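# Band a hair tie around a cable-wrapped charger

## Task

Get the hair tie fitted evenly around the charger and its coiled cable, well away from either end. Every loop of cable that was coiled on the charger at the start must still be coiled on it, with nothing dangling. The tie must press each loop against the charger's two wide faces. At the end the charger must rest on the desk, flat on one of its wide faces.

## Robot and tools

Robot: two FANUC CRX arms, left_arm and right_arm, each carrying a Robotiq 140 mm two-finger gripper and a wrist camera. The left gripper's fingers are rigid. The right gripper's fingers can hinge: a part held near the palm may be pulled inward and held loosely or squeezed too hard, and a fingertip pushed into a surface can fold with little resistance unless the gripper is fully shut. Only the outer quarter of each right pad, near the tip, grips like a rigid finger.

Frames: the scene frame has its origin at table height midway between the arms, +z up, +x out over the table, and left_arm on the +y side. The left base sits near y = +0.386 m and the right base near y = -0.348 m. Each arm reports its hand pose in its own base frame. Fixed cameras and the table use the scene frame. end_effector_position is the point between the closed pads. The gripper's +z points along the fingers, and the fingers open and close along its y axis. Reported poses can be a few cm off.

Row layout, shared by execute_actions and move: 18 numbers, always covering both arms. The first 9 are left_arm: dx, dy, dz, rx, ry, rz, then gripper position, force_limit, speed. The last 9 are the same for right_arm. The six pose numbers are offsets, not poses. They are measured from that arm's Hand target as it stood when the action or move began, along that Hand target's own axes. Scale: 1.0 = 0.6 m for dx to dz, and 1.0 = 180 degrees for rx, ry, rz, which together form one rotation vector. Range is -1 to 1. Sending the same offset again moves the arm further. Sending six zeros re-asks for the current Hand target. The controller limits each step to within 70 mm and 16 degrees of the measured pose, so the Hand target can lag.

Gripper numbers are absolute settings. position: +1 is fully open (140 mm), the pads meet near -0.8, and -1 closes until blocked. force_limit: -1 gives roughly 14 N, 0 gives 40 N, +1 gives 58 N at slow speed. speed: -1 is about 30 mm/s, 0 about 140, +1 about 250. Faster closing squeezes harder. Both force_limit and speed default to +1. To leave a gripper alone, resend its last three numbers, because a 0 counts as a command. To squeeze harder after a grip, raise force_limit and nudge position (for example -1 to -0.98). To soften a grip, open and re-close slowly.

execute_actions(actions, cameras): actions is a list of actions. Each action is up to 15 rows at 1/30 s per step. A short list repeats its last row, and every row counts from the action's start pose. Images come back only when actions is empty or cameras names them.

move(target, speed, blend, stop_force, zero, blocking, cameras): drives both grippers in straight lines to target. target is one 18-number row, or a list of up to 15 rows, all offset from the same starting Hand targets. speed is in m/s, 0.002 to 1, default 0.25. blend is a corner radius in m, with 0 meaning stop at each target. stop_force is 12 to 80 N and ends an arm's path when it feels that much push along its travel. Use it only slowly, not while the gripper turns, and leave it off when backing away from a contact. It is unreliable near stretched or straight-wrist poses. zero=false keeps the old force baseline. blocking=false returns early, and is not allowed with stop_force. There is no obstacle avoidance. The whole move is capped at 10 s.

wait(seconds 0-10) lets time run. stop() brakes a running move. zoom_image(camera, region [x0,y0,x1,y1], at most 504x504 px) enlarges part of the latest image. Camera names are cam_head_left, cam_head_right, cam_high, cam_low, cam_left_wrist and cam_right_wrist, each 896x504. read_manual gives licence texts. finished_scene(scene) ends the scene irreversibly. The task must already be done and stable without the robot.

Reading results: each arm gets end_effector_position (m) and quat_wxyz in its base frame, plus Hand target, which the next offsets count from. object_status reads 0 moving, 1 blocked while opening, 2 blocked while closing (the usual sign of a held part), 3 reached target or pads met. position_measured is in counts: 3 open, about 75 = 100 mm, 139 = 60 mm, 200 = 20 mm, 230 pads touching. Flange force is the estimated outside force in the gripper's axes, including the weight of what it holds, and is noisy. The move: line gives the outcome (done, off_target, moving, held, fault) and limits such as paced or held. done only means the arm is within 3 mm and 2 degrees, not that nothing was touched. MOTOR HOT warns of overheating.

Avoid: dropping parts or releasing them while they move, fast or hard contacts, and pressing past a firm surface. Stiff arms fault quickly: a joint torque overload, or 150 N on an arm, stops it for 10 s. Overheating stops it for 30-60 s. Keep the arms and grippers off each other, since a collision between them can fail the scene. Don't let anything leave the table. Don't twist stiff parts or hold heavy ones off-centre. To release a press, command the target back past the gripper.

Each tool is called after "Emit:" by a JSON object that holds its "api" and its "payload", one argument or row to a line.

## Session

Emit:
{"api": "execute_actions", "payload": {
  "actions": []
}}

Scene clock: 0.00 s.
left_arm: end_effector_position=(+0.0497, -0.4920, +0.2398) position_measured=3 object_status=3 end_effector_quat_wxyz=(+0.701, -0.003, -0.693, -0.169) | right_arm: end_effector_position=(+0.8437, +0.0342, +0.2556) position_measured=3 object_status=3 end_effector_quat_wxyz=(+0.005, +0.938, -0.047, +0.343)
Joint positions: left_arm=[-0.842 0.872 0.125 0.816 -2.254 -0.774] | right_arm=[0.281 0.436 0.276 0.318 -0.767 1.035]
Joint velocities: within noise
Flange force (N): no reading
Hand target: left_arm +0.0497, -0.4920, +0.2398; +0.701, -0.003, -0.693, -0.169 | right_arm +0.8437, +0.0342, +0.2556; +0.005, +0.938, -0.047, +0.343
Tool commands: left_gripper/position=+1.0 left_gripper/force_limit=+1.0 left_gripper/speed=+1.0 right_gripper/position=+1.0 right_gripper/force_limit=+1.0 right_gripper/speed=+1.0

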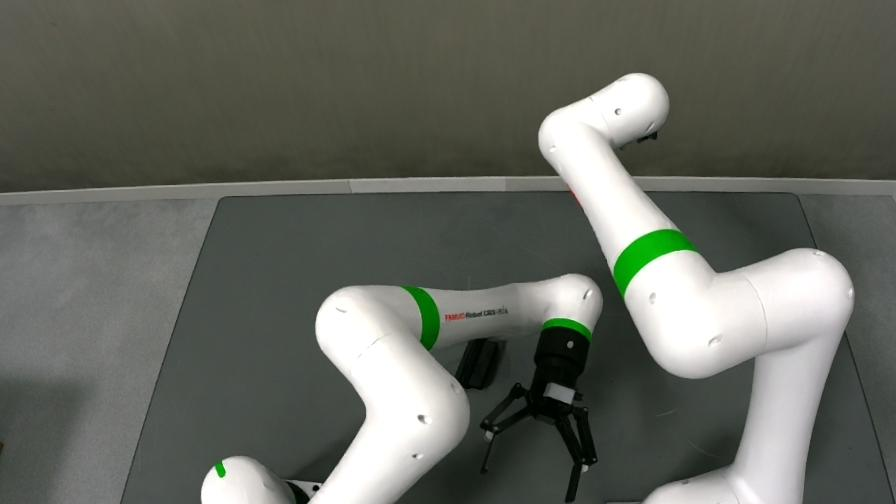

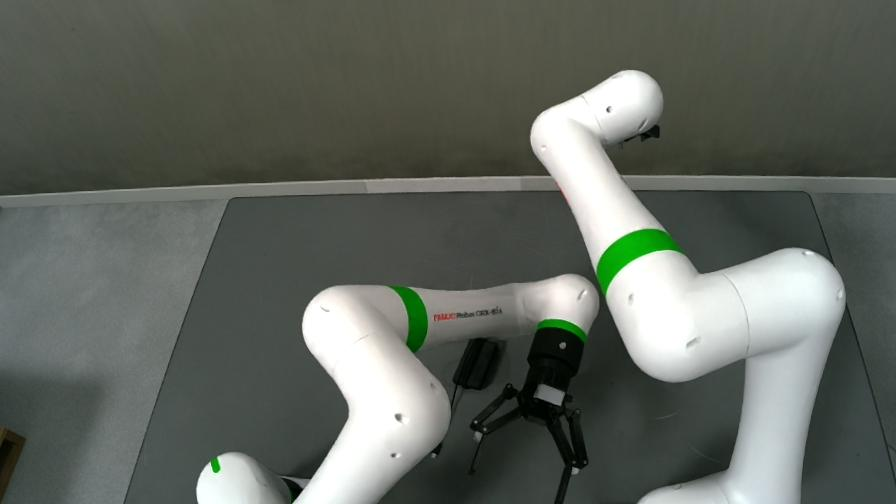

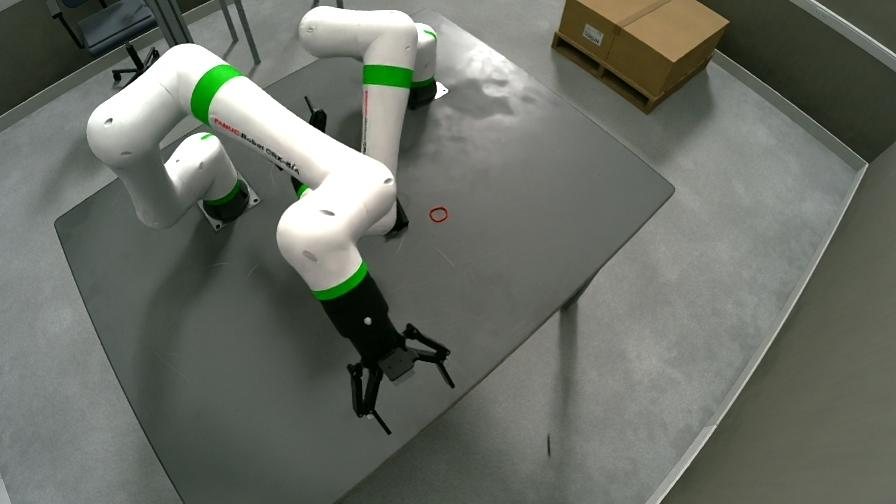

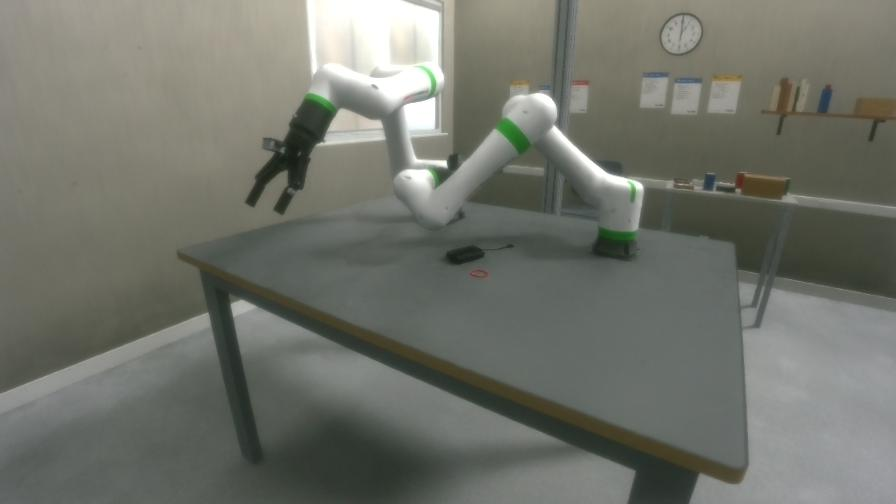

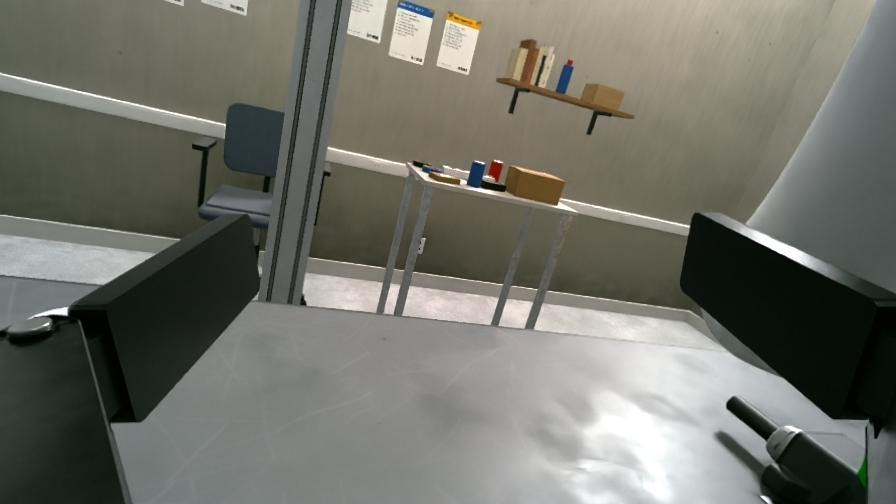

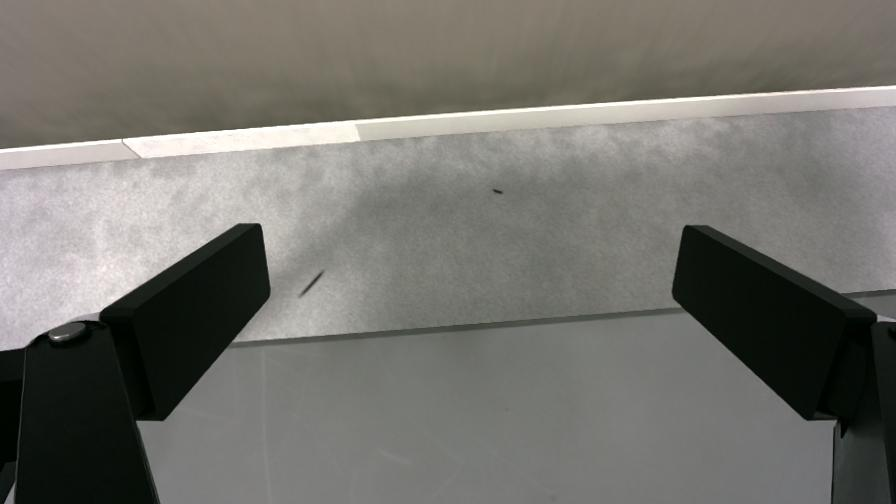

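Emit:
{"api": "move", "payload": {
  "target": [
    [0.0995,0.3345,-0.176,0,0,0,1,1,1, 0,0,0,0,0,0,1,1,1],
    [0.05,0.725,-0.55,0.575,0.058,0.064,1,1,1, 0,0,0,0,0,0,1,1,1]
  ],
  "speed": [0.25,0.35],
  "blend": [0.05,0],
  "cameras": ["all"]
}}

Scene clock: 17.20 s.
left_arm: end_effector_position=(+0.4741, -0.1674, +0.3564) position_measured=3 object_status=3 end_effector_quat_wxyz=(+0.500, +0.500, -0.500, +0.500) | right_arm: end_effector_position=(+0.8437, +0.0342, +0.2556) position_measured=3 object_status=3 end_effector_quat_wxyz=(+0.005, +0.938, -0.047, +0.343)
Joint positions: left_arm=[0.465 0.297 -0.497 1.227 -1.891 -0.851] | right_arm=[0.281 0.436 0.276 0.318 -0.767 1.035]
Flange force (N): left_arm=[-1.4 -6.2 -2.6] | right_arm=[-3.1 -2.0 1.8]
Hand target: left_arm +0.4741, -0.1674, +0.3564; +0.500, +0.500, -0.500, +0.500 | right_arm +0.8437, +0.0342, +0.2556; +0.005, +0.938, -0.047, +0.343
Off the commanded pose: left_arm 0.000 m, 0 deg | right_arm 0.000 m, 0 deg.
move: done

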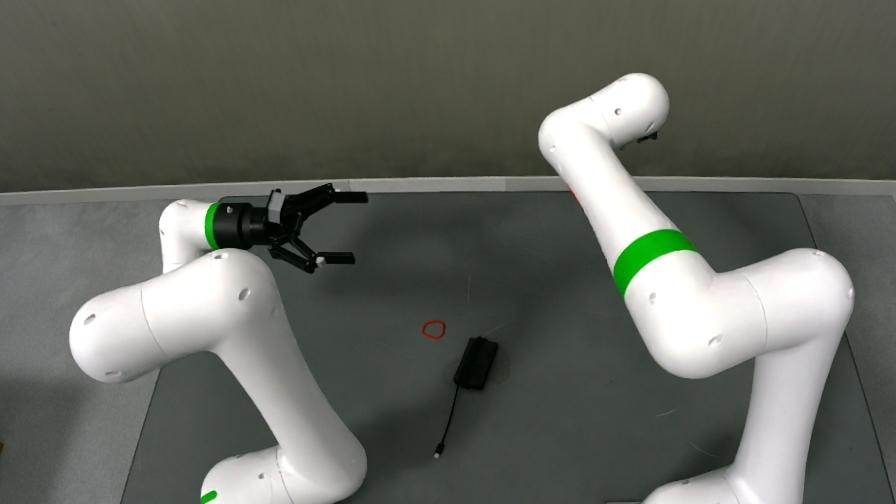

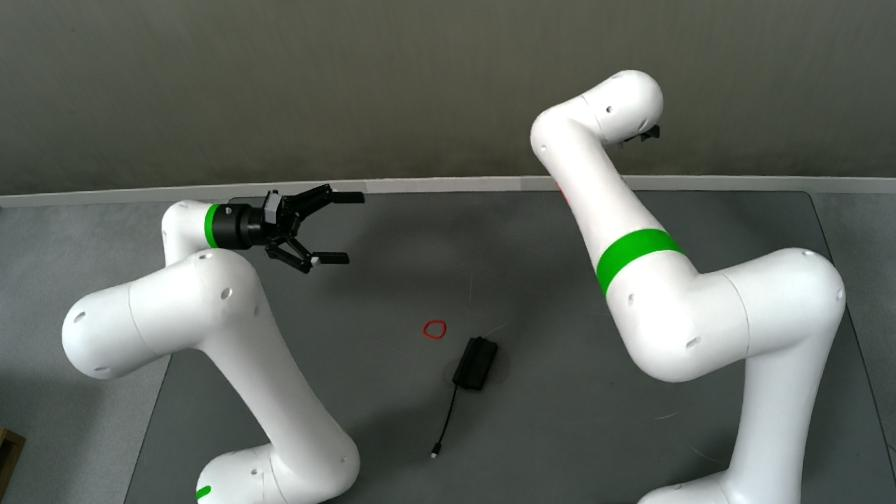

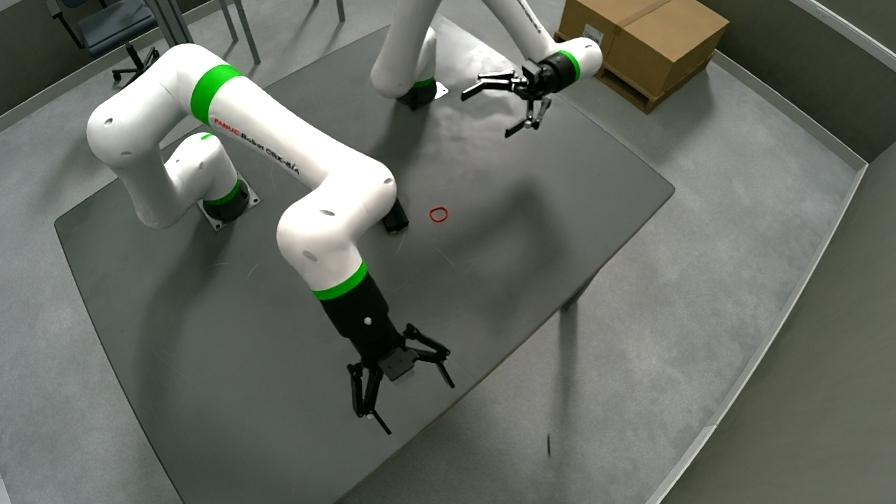

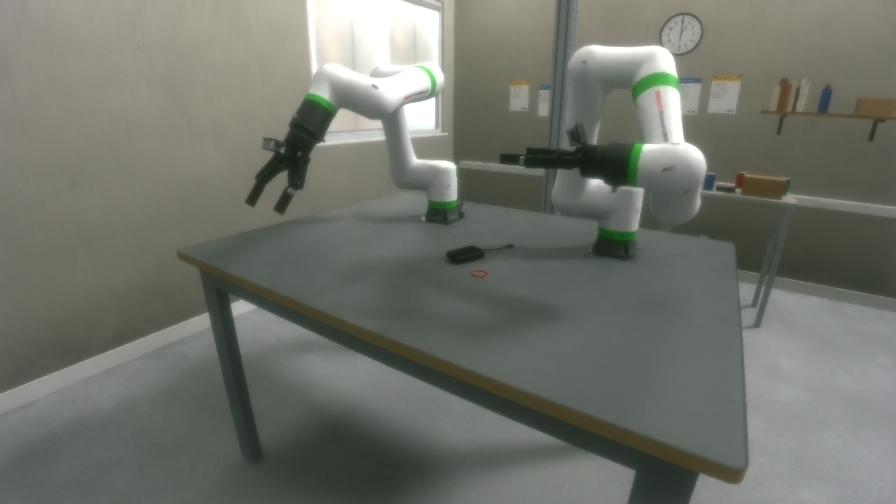

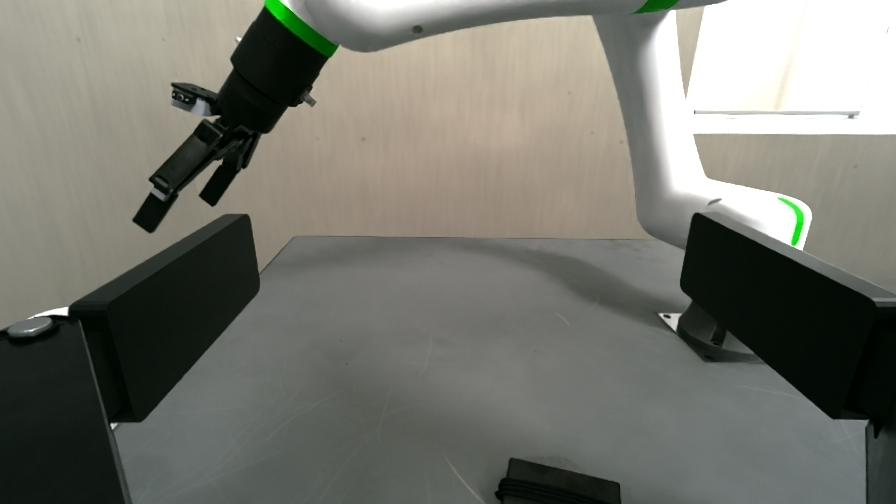

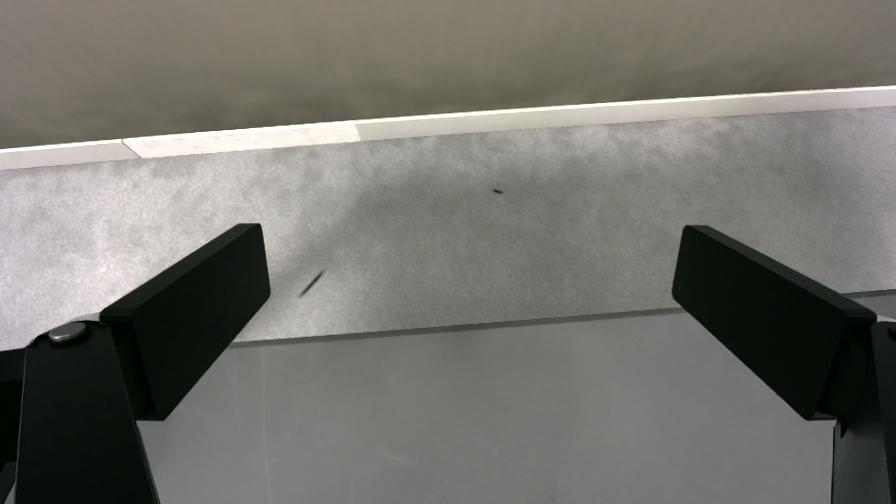

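Emit:
{"api": "move", "payload": {
  "target": [0,0,-0.133,0,0,0,-1,-1,0, -0.536,-0.655,-0.419,0.003,-0.223,-0.031,0.11,0,0],
  "speed": 0.25,
  "cameras": ["cam_head_left","cam_right_wrist"]
}}

Scene clock: 22.33 s.
left_arm: end_effector_position=(+0.4741, -0.0876, +0.3564) position_measured=233 object_status=3 end_effector_quat_wxyz=(+0.500, +0.500, -0.500, +0.500) | right_arm: end_effector_position=(+0.4730, +0.4627, +0.2503) position_measured=115 object_status=3 end_effector_quat_wxyz=(+0.000, +1.000, +0.001, +0.000)
Joint positions: left_arm=[0.621 0.373 -0.384 1.114 -2.008 -0.861] | right_arm=[0.972 0.586 0.774 0 -1.76 0.601]
Flange force (N): left_arm=[-1.6 -6.6 -4.2] | right_arm=[-1.4 -0.5 2.5]
Hand target: left_arm +0.4741, -0.0876, +0.3564; +0.500, +0.500, -0.500, +0.500 | right_arm +0.4730, +0.4627, +0.2503; +0.000, +1.000, +0.001, -0.001
Off the commanded pose: left_arm 0.000 m, 0 deg | right_arm 0.000 m, 0 deg.
move: done
Images, in order (width x height): cam_head_left 896x504, cam_right_wrist 896x504.

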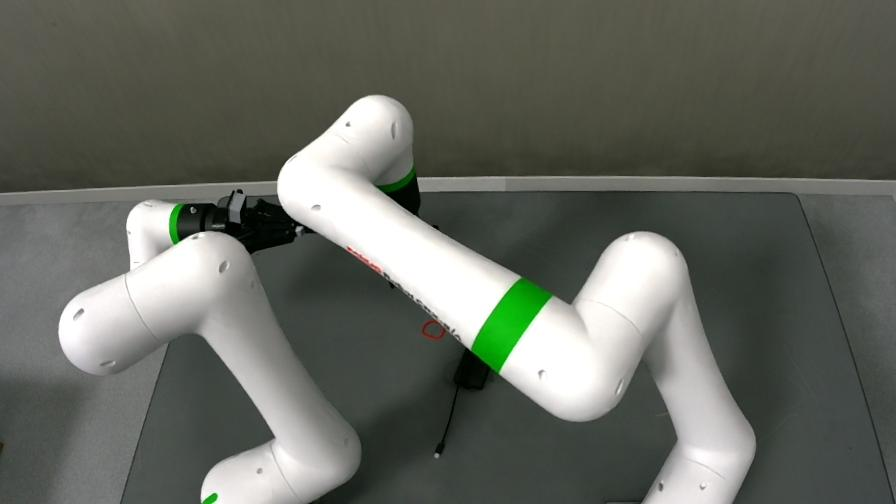

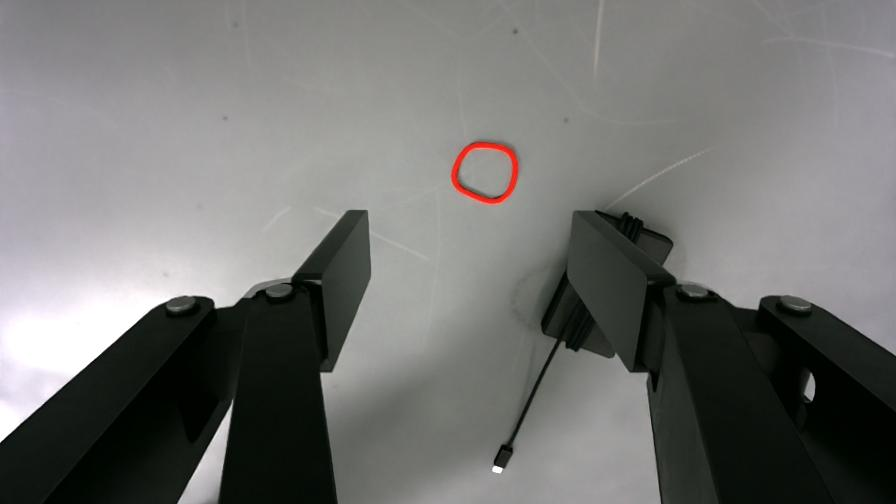

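Emit:
{"api": "move", "payload": {
  "target": [0,0,0,0,0,0,-1,-1,0, -0.0077,0.0343,0.2172,0,0,0,-0.06,0,0],
  "speed": 0.2,
  "cameras": ["cam_right_wrist"]
}}

Scene clock: 26.10 s.
left_arm: end_effector_position=(+0.4741, -0.0876, +0.3564) position_measured=233 object_status=3 end_effector_quat_wxyz=(+0.500, +0.500, -0.500, +0.500) | right_arm: end_effector_position=(+0.4683, +0.4420, +0.1200) position_measured=136 object_status=3 end_effector_quat_wxyz=(+0.000, +1.000, +0.001, -0.001)
Joint positions: left_arm=[0.621 0.373 -0.384 1.114 -2.008 -0.861] | right_arm=[0.959 0.526 0.379 0 -1.425 0.614]
Flange force (N): left_arm=[-1.4 -6.8 -4.2] | right_arm=[-0.2 -2.1 1.9]
Hand target: left_arm +0.4741, -0.0876, +0.3564; +0.500, +0.500, -0.500, +0.500 | right_arm +0.4683, +0.4421, +0.1200; +0.000, +1.000, +0.001, -0.001
Off the commanded pose: left_arm 0.000 m, 0 deg | right_arm 0.000 m, 0 deg.
move: done
Images, in order (width x height): cam_right_wrist 896x504.

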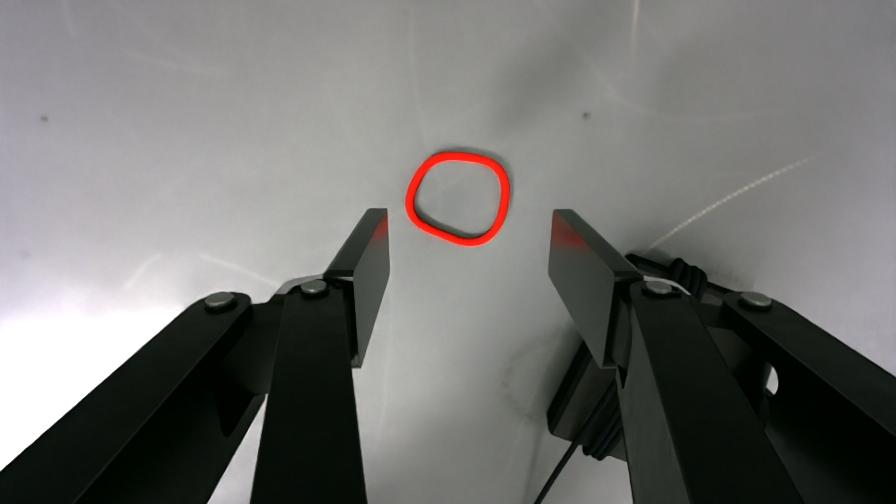

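Emit:
{"api": "move", "payload": {
  "target": [
    [0,0,0,0,0,0,-1,-1,0, 0.0108,-0.005,0.06,0,0,0,-0.1,0,0],
    [0,0,0,0,0,0,-1,-1,0, 0.0108,-0.005,0.0967,0,0,0,-0.1,0,0]
  ],
  "speed": [0.1,0.04],
  "blend": [0.003,0],
  "cameras": ["cam_right_wrist"]
}}

Scene clock: 30.73 s.
left_arm: end_effector_position=(+0.4741, -0.0876, +0.3564) position_measured=233 object_status=3 end_effector_quat_wxyz=(+0.500, +0.500, -0.500, +0.500) | right_arm: end_effector_position=(+0.4747, +0.4450, +0.0621) position_measured=141 object_status=3 end_effector_quat_wxyz=(+0.000, +1.000, +0.001, +0.000)
Joint positions: left_arm=[0.621 0.373 -0.384 1.114 -2.008 -0.861] | right_arm=[0.954 0.574 0.313 0 -1.311 0.619]
Flange force (N): left_arm=[-1.9 -7.4 -4.3] | right_arm=[-4.0 1.4 -13.7]
Hand target: left_arm +0.4741, -0.0876, +0.3564; +0.500, +0.500, -0.500, +0.500 | right_arm +0.4747, +0.4450, +0.0620; +0.000, +1.000, +0.001, -0.001
Off the commanded pose: left_arm 0.000 m, 0 deg | right_arm 0.000 m, 0 deg.
move: done
Images, in order (width x height): cam_right_wrist 896x504.

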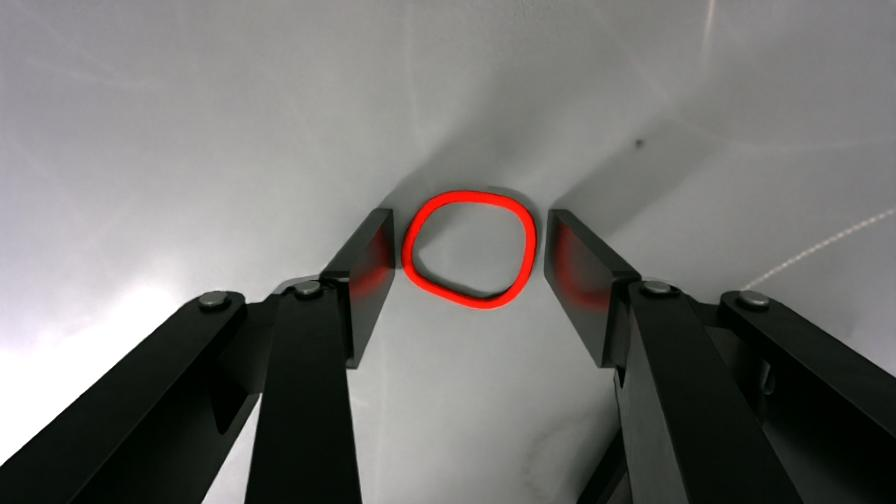

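Emit:
{"api": "move", "payload": {
  "target": [0,0,0,0,0,0,-1,-1,0, 0,0,-0.003,0,0,0,-0.1,0,0],
  "speed": 0.02
}}

Scene clock: 32.17 s.
left_arm: end_effector_position=(+0.4741, -0.0876, +0.3564) position_measured=233 object_status=3 end_effector_quat_wxyz=(+0.500, +0.500, -0.500, +0.500) | right_arm: end_effector_position=(+0.4747, +0.4450, +0.0637) position_measured=141 object_status=3 end_effector_quat_wxyz=(+0.000, +1.000, +0.001, -0.001)
Joint positions: left_arm=[0.621 0.373 -0.384 1.114 -2.008 -0.861] | right_arm=[0.954 0.573 0.316 -0.001 -1.315 0.619]
Flange force (N): left_arm=[-1.8 -7.0 -3.8] | right_arm=[-0.9 0.9 -0.1]
Hand target: left_arm +0.4741, -0.0876, +0.3564; +0.500, +0.500, -0.500, +0.500 | right_arm +0.4747, +0.4450, +0.0638; +0.000, +1.000, +0.001, -0.001
Off the commanded pose: left_arm 0.000 m, 0 deg | right_arm 0.000 m, 0 deg.
move: done

Emit:
{"api": "move", "payload": {
  "target": [
    [0,0,0,0,0,0,-1,-1,0, 0,0,-0.003,0,0,0,-0.1,0,0],
    [0,0,0,0,0,0,-1,-1,0, 0,0,-0.003,0,0,0,-0.36,0,-0.9]
  ],
  "speed": 0.02,
  "cameras": ["cam_right_wrist"]
}}

Scene clock: 34.93 s.
left_arm: end_effector_position=(+0.4741, -0.0876, +0.3564) position_measured=233 object_status=3 end_effector_quat_wxyz=(+0.500, +0.500, -0.500, +0.500) | right_arm: end_effector_position=(+0.4747, +0.4451, +0.0656) position_measured=174 object_status=0 end_effector_quat_wxyz=(+0.000, +1.000, +0.001, +0.000)
Joint positions: left_arm=[0.621 0.373 -0.384 1.114 -2.008 -0.861] | right_arm=[0.954 0.571 0.318 0 -1.319 0.619]
Flange force (N): left_arm=[-1.8 -7.4 -3.8] | right_arm=[-3.7 -2.4 -2.1]
Hand target: left_arm +0.4741, -0.0876, +0.3564; +0.500, +0.500, -0.500, +0.500 | right_arm +0.4747, +0.4450, +0.0656; +0.000, +1.000, +0.001, -0.001
Off the commanded pose: left_arm 0.000 m, 0 deg | right_arm 0.000 m, 0 deg.
move: done
Images, in order (width x height): cam_right_wrist 896x504.

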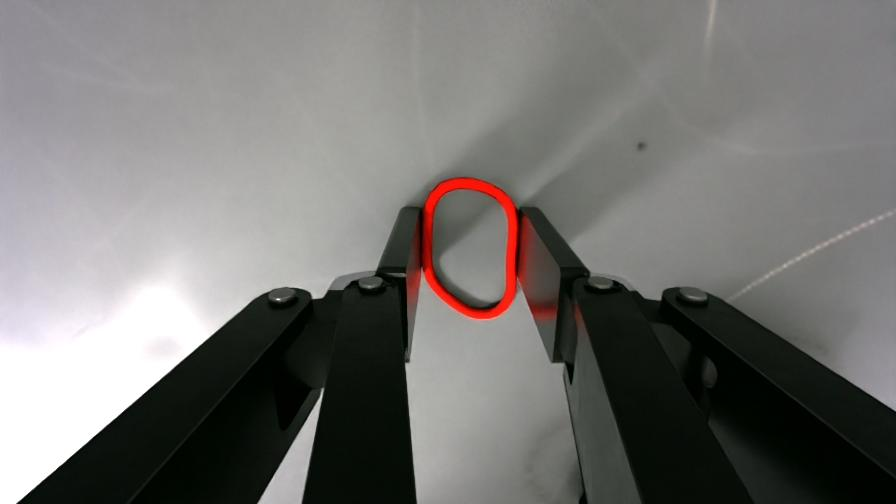

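Emit:
{"api": "move", "payload": {
  "target": [
    [0,0,0,0,0,0,-1,-1,0, 0,0,-0.1,0,0,0,-0.36,0,-0.9],
    [0,0,0,0,0,0,-1,-1,0, 0.0272,0,-0.475,0.5,0,0,-0.36,0,-0.9]
  ],
  "speed": [0.15,0.3],
  "blend": [0.02,0],
  "cameras": ["cam_right_wrist","cam_left_wrist","cam_head_left","cam_low"]
}}

Scene clock: 39.87 s.
left_arm: end_effector_position=(+0.4741, -0.0876, +0.3564) position_measured=233 object_status=3 end_effector_quat_wxyz=(+0.500, +0.500, -0.500, +0.500) | right_arm: end_effector_position=(+0.4913, +0.4452, +0.3506) position_measured=174 object_status=3 end_effector_quat_wxyz=(+0.707, -0.707, +0.000, +0.001)
Joint positions: left_arm=[0.621 0.373 -0.384 1.114 -2.008 -0.861] | right_arm=[0.168 0.28 0.04 -1.61 -1.409 1.813]
Flange force (N): left_arm=[-1.7 -7.1 -4.3] | right_arm=[-0.1 1.0 2.6]
Hand target: left_arm +0.4741, -0.0876, +0.3564; +0.500, +0.500, -0.500, +0.500 | right_arm +0.4913, +0.4452, +0.3506; +0.707, -0.707, +0.000, +0.001
Off the commanded pose: left_arm 0.000 m, 0 deg | right_arm 0.000 m, 0 deg.
move: done
Images, in order (width x height): cam_head_left 896x504, cam_low 896x504, cam_left_wrist 896x504, cam_right_wrist 896x504.

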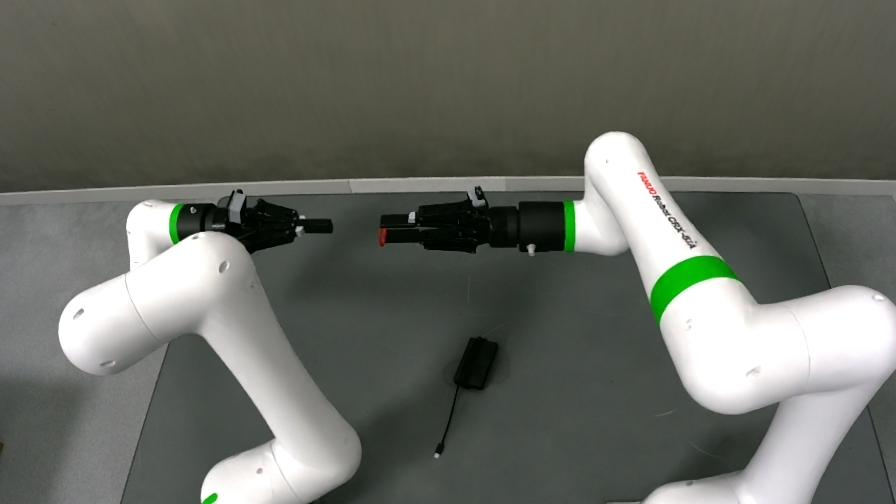

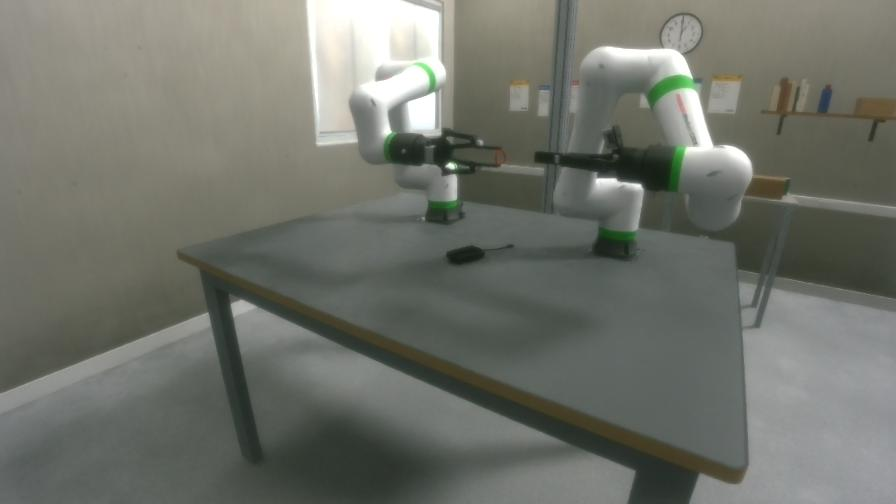

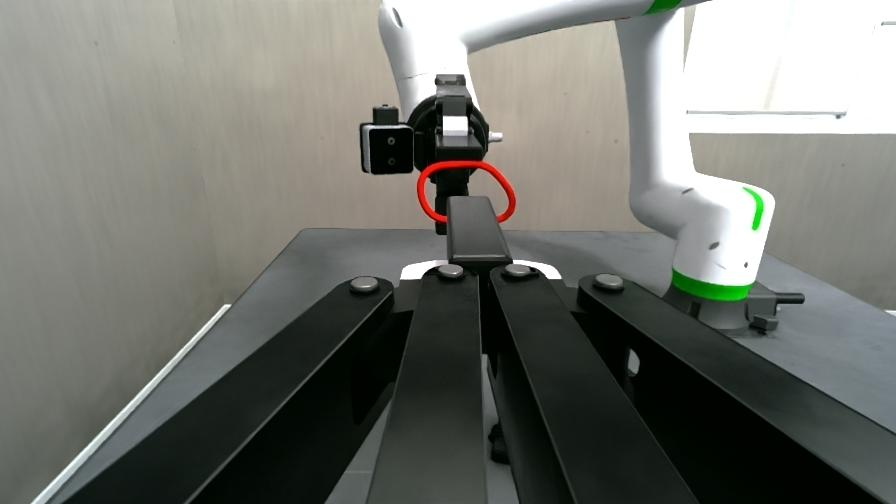

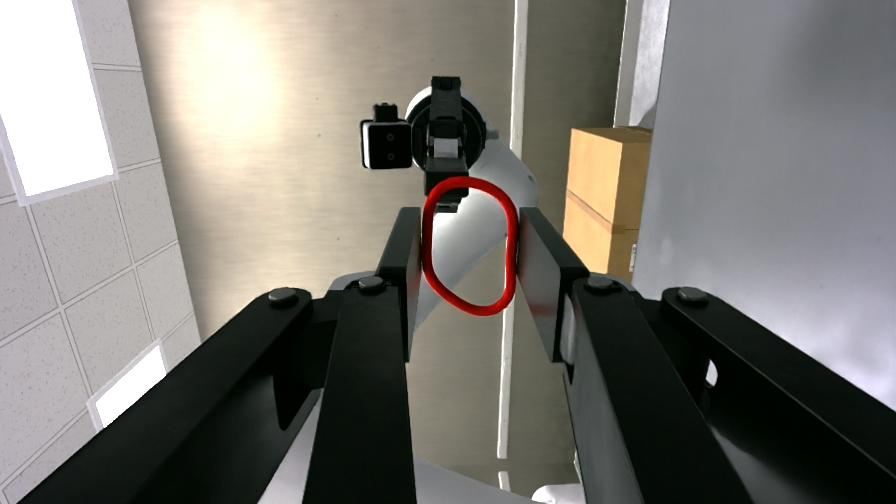

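Emit:
{"api": "move", "payload": {
  "target": [-0.02,0,0.14,0,0,0,-1,-1,0, 0,0,0,0,0,0,-0.31,0,-0.9],
  "speed": 0.15,
  "cameras": ["cam_right_wrist","cam_left_wrist","cam_head_left"]
}}

Emit:
{"api": "zoom_image", "payload": {
  "camera": "cam_right_wrist",
  "region": [340, 100, 600, 350]
}}

Scene clock: 43.20 s.
left_arm: end_effector_position=(+0.4741, -0.1716, +0.3444) position_measured=233 object_status=3 end_effector_quat_wxyz=(+0.500, +0.500, -0.500, +0.500) | right_arm: end_effector_position=(+0.4913, +0.4452, +0.3506) position_measured=168 object_status=3 end_effector_quat_wxyz=(+0.707, -0.707, +0.000, +0.001)
Joint positions: left_arm=[0.459 0.309 -0.512 1.224 -1.878 -0.876] | right_arm=[0.168 0.28 0.04 -1.61 -1.41 1.813]
Flange force (N): left_arm=[-1.6 -6.7 -2.8] | right_arm=[-0.4 1.3 2.4]
Hand target: left_arm +0.4741, -0.1716, +0.3444; +0.500, +0.500, -0.500, +0.500 | right_arm +0.4913, +0.4452, +0.3506; +0.707, -0.707, +0.000, +0.001
Off the commanded pose: left_arm 0.000 m, 0 deg | right_arm 0.000 m, 0 deg.
move: done
Images, in order (width x height): cam_head_left 896x504, cam_left_wrist 896x504, cam_right_wrist 896x504.

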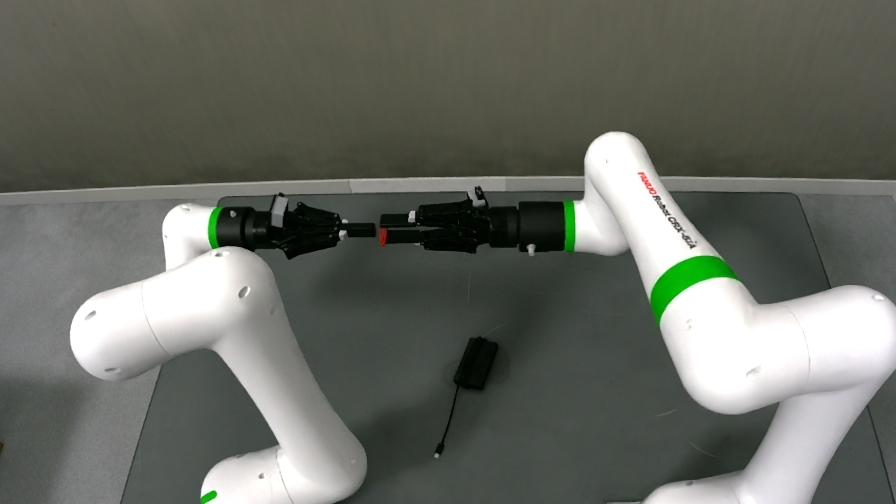

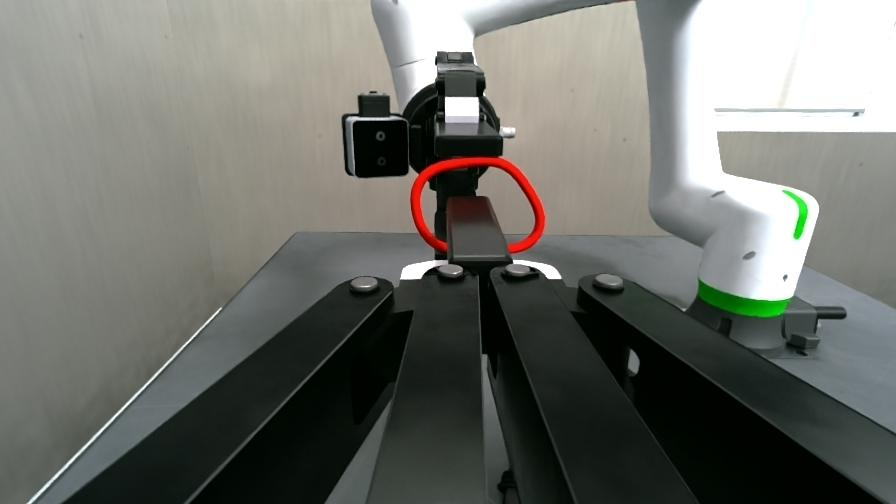

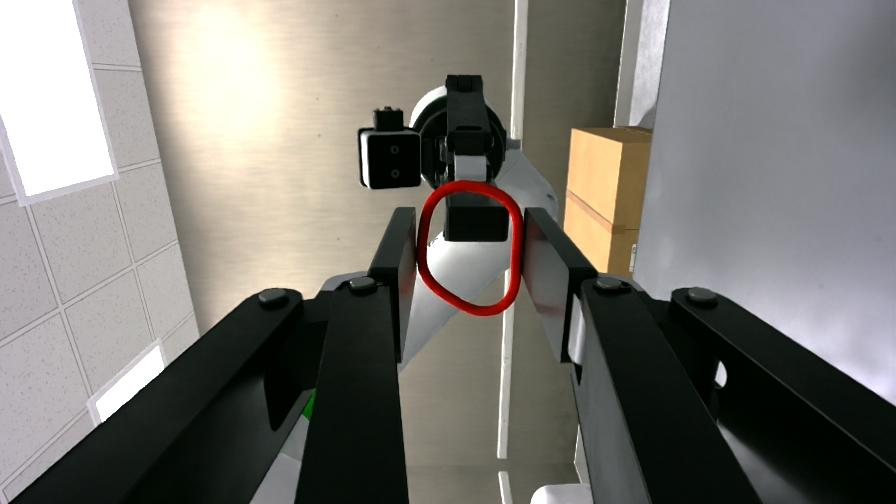

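Scaled by 1.938 from the camera's 896x504 image, which has a finer 1280x720 frame.

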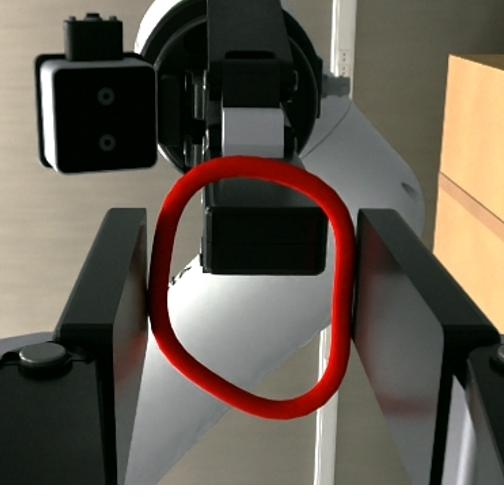

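Emit:
{"api": "move", "payload": {
  "target": [0.0073,0,0.042,0,0,0,-1,-1,0, 0,0,0,0,0,0,-0.31,0,-0.9],
  "speed": 0.1,
  "cameras": ["cam_right_wrist","cam_left_wrist"]
}}

Emit:
{"api": "zoom_image", "payload": {
  "camera": "cam_right_wrist",
  "region": [340, 100, 600, 350]
}}

Scene clock: 45.60 s.
left_arm: end_effector_position=(+0.4741, -0.1968, +0.3488) position_measured=233 object_status=3 end_effector_quat_wxyz=(+0.500, +0.500, -0.500, +0.500) | right_arm: end_effector_position=(+0.4913, +0.4452, +0.3506) position_measured=168 object_status=3 end_effector_quat_wxyz=(+0.707, -0.707, +0.000, +0.001)
Joint positions: left_arm=[0.402 0.284 -0.536 1.269 -1.841 -0.863] | right_arm=[0.168 0.28 0.04 -1.61 -1.41 1.813]
Flange force (N): left_arm=[-1.9 -7.3 -2.7] | right_arm=[-0.4 1.6 2.8]
Hand target: left_arm +0.4741, -0.1968, +0.3488; +0.500, +0.500, -0.500, +0.500 | right_arm +0.4913, +0.4452, +0.3506; +0.707, -0.707, +0.000, +0.001
Off the commanded pose: left_arm 0.000 m, 0 deg | right_arm 0.000 m, 0 deg.
move: done
Images, in order (width x height): cam_left_wrist 896x504, cam_right_wrist 896x504.

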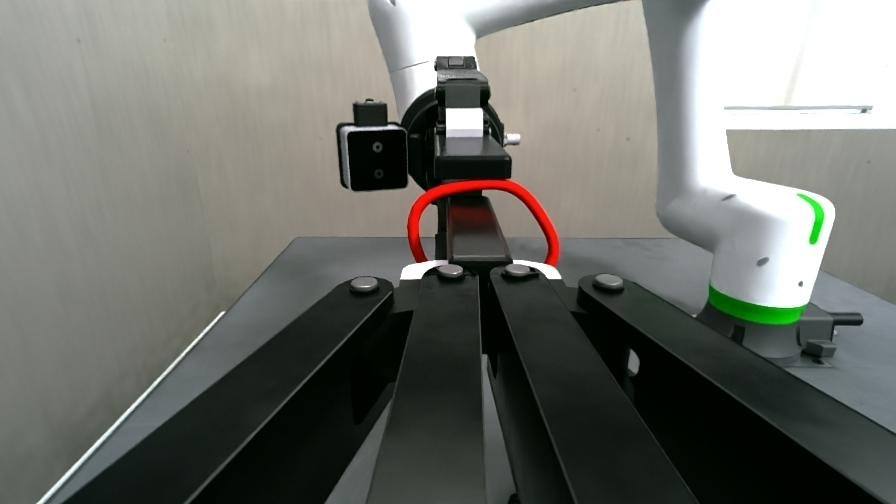

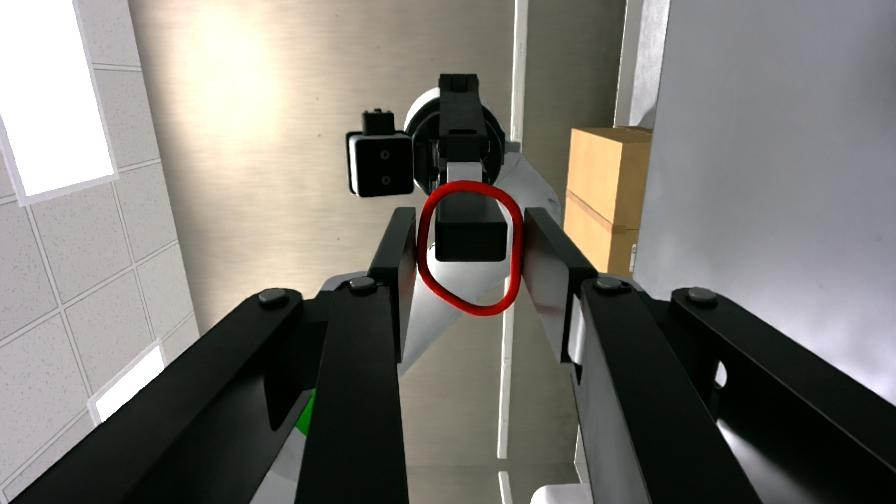

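Scaled by 1.938 from the camera's 896x504 image, which has a finer 1280x720 frame.

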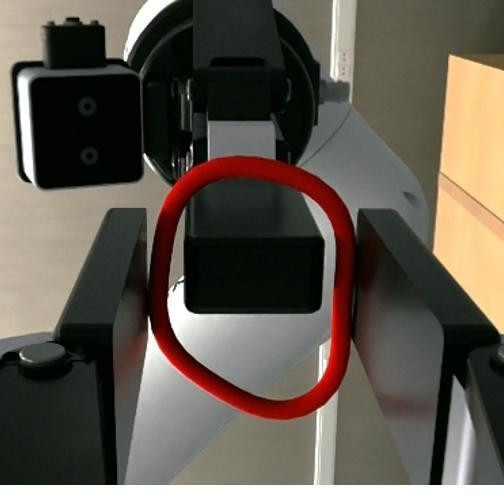

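Emit:
{"api": "move", "payload": {
  "target": [0,0,0.06,0,0,0,-1,-1,0, 0,0,0,0,0,0,-0.31,0,-0.9],
  "speed": 0.06,
  "cameras": ["cam_right_wrist","cam_left_wrist","cam_head_left"]
}}

Emit:
{"api": "zoom_image", "payload": {
  "camera": "cam_head_left",
  "region": [330, 180, 450, 290]
}}

Scene clock: 47.60 s.
left_arm: end_effector_position=(+0.4741, -0.2328, +0.3488) position_measured=233 object_status=3 end_effector_quat_wxyz=(+0.500, +0.500, -0.500, +0.500) | right_arm: end_effector_position=(+0.4913, +0.4452, +0.3506) position_measured=168 object_status=3 end_effector_quat_wxyz=(+0.707, -0.707, +0.000, +0.001)
Joint positions: left_arm=[0.318 0.261 -0.57 1.332 -1.784 -0.857] | right_arm=[0.168 0.28 0.04 -1.61 -1.41 1.813]
Flange force (N): left_arm=[-1.5 -7.5 -1.1] | right_arm=[-0.6 1.4 2.7]
Hand target: left_arm +0.4741, -0.2328, +0.3488; +0.500, +0.500, -0.500, +0.500 | right_arm +0.4913, +0.4452, +0.3506; +0.707, -0.707, +0.000, +0.001
Off the commanded pose: left_arm 0.000 m, 0 deg | right_arm 0.000 m, 0 deg.
move: done
Images, in order (width x height): cam_head_left 896x504, cam_left_wrist 896x504, cam_right_wrist 896x504.

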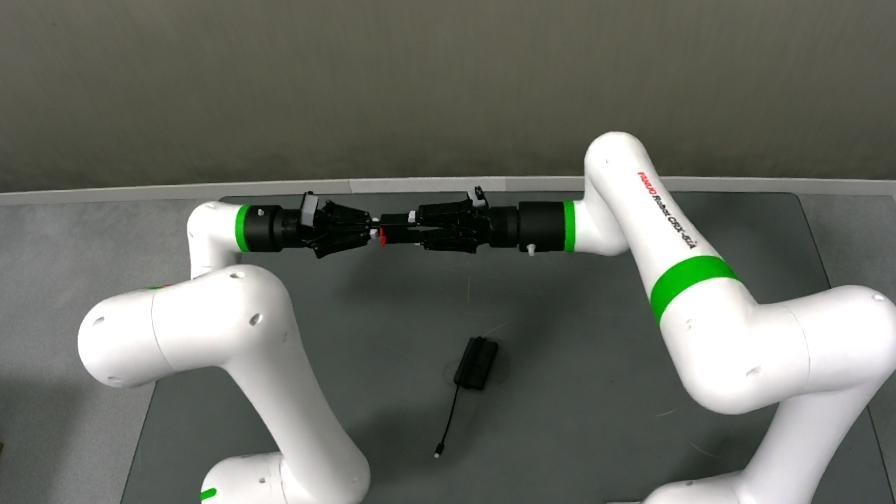

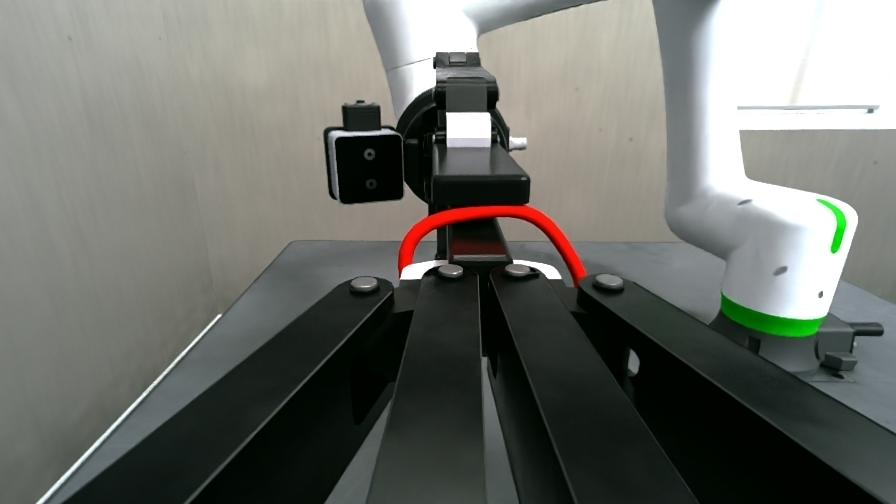

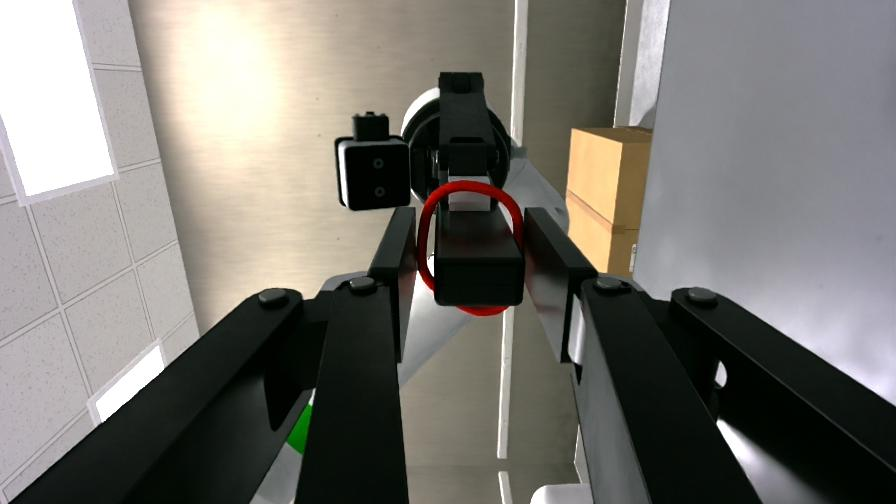

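Scaled by 4.200 from the camera's 896x504 image, which has a finer 1280x720 frame.

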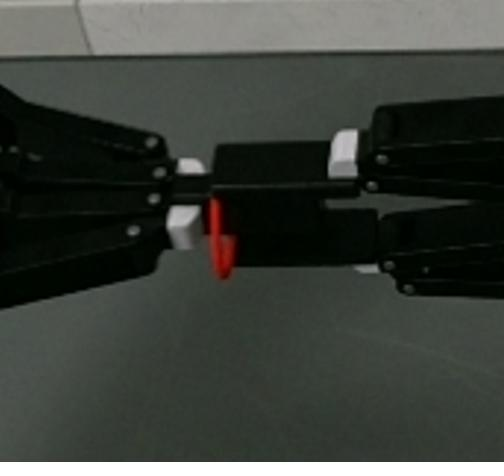

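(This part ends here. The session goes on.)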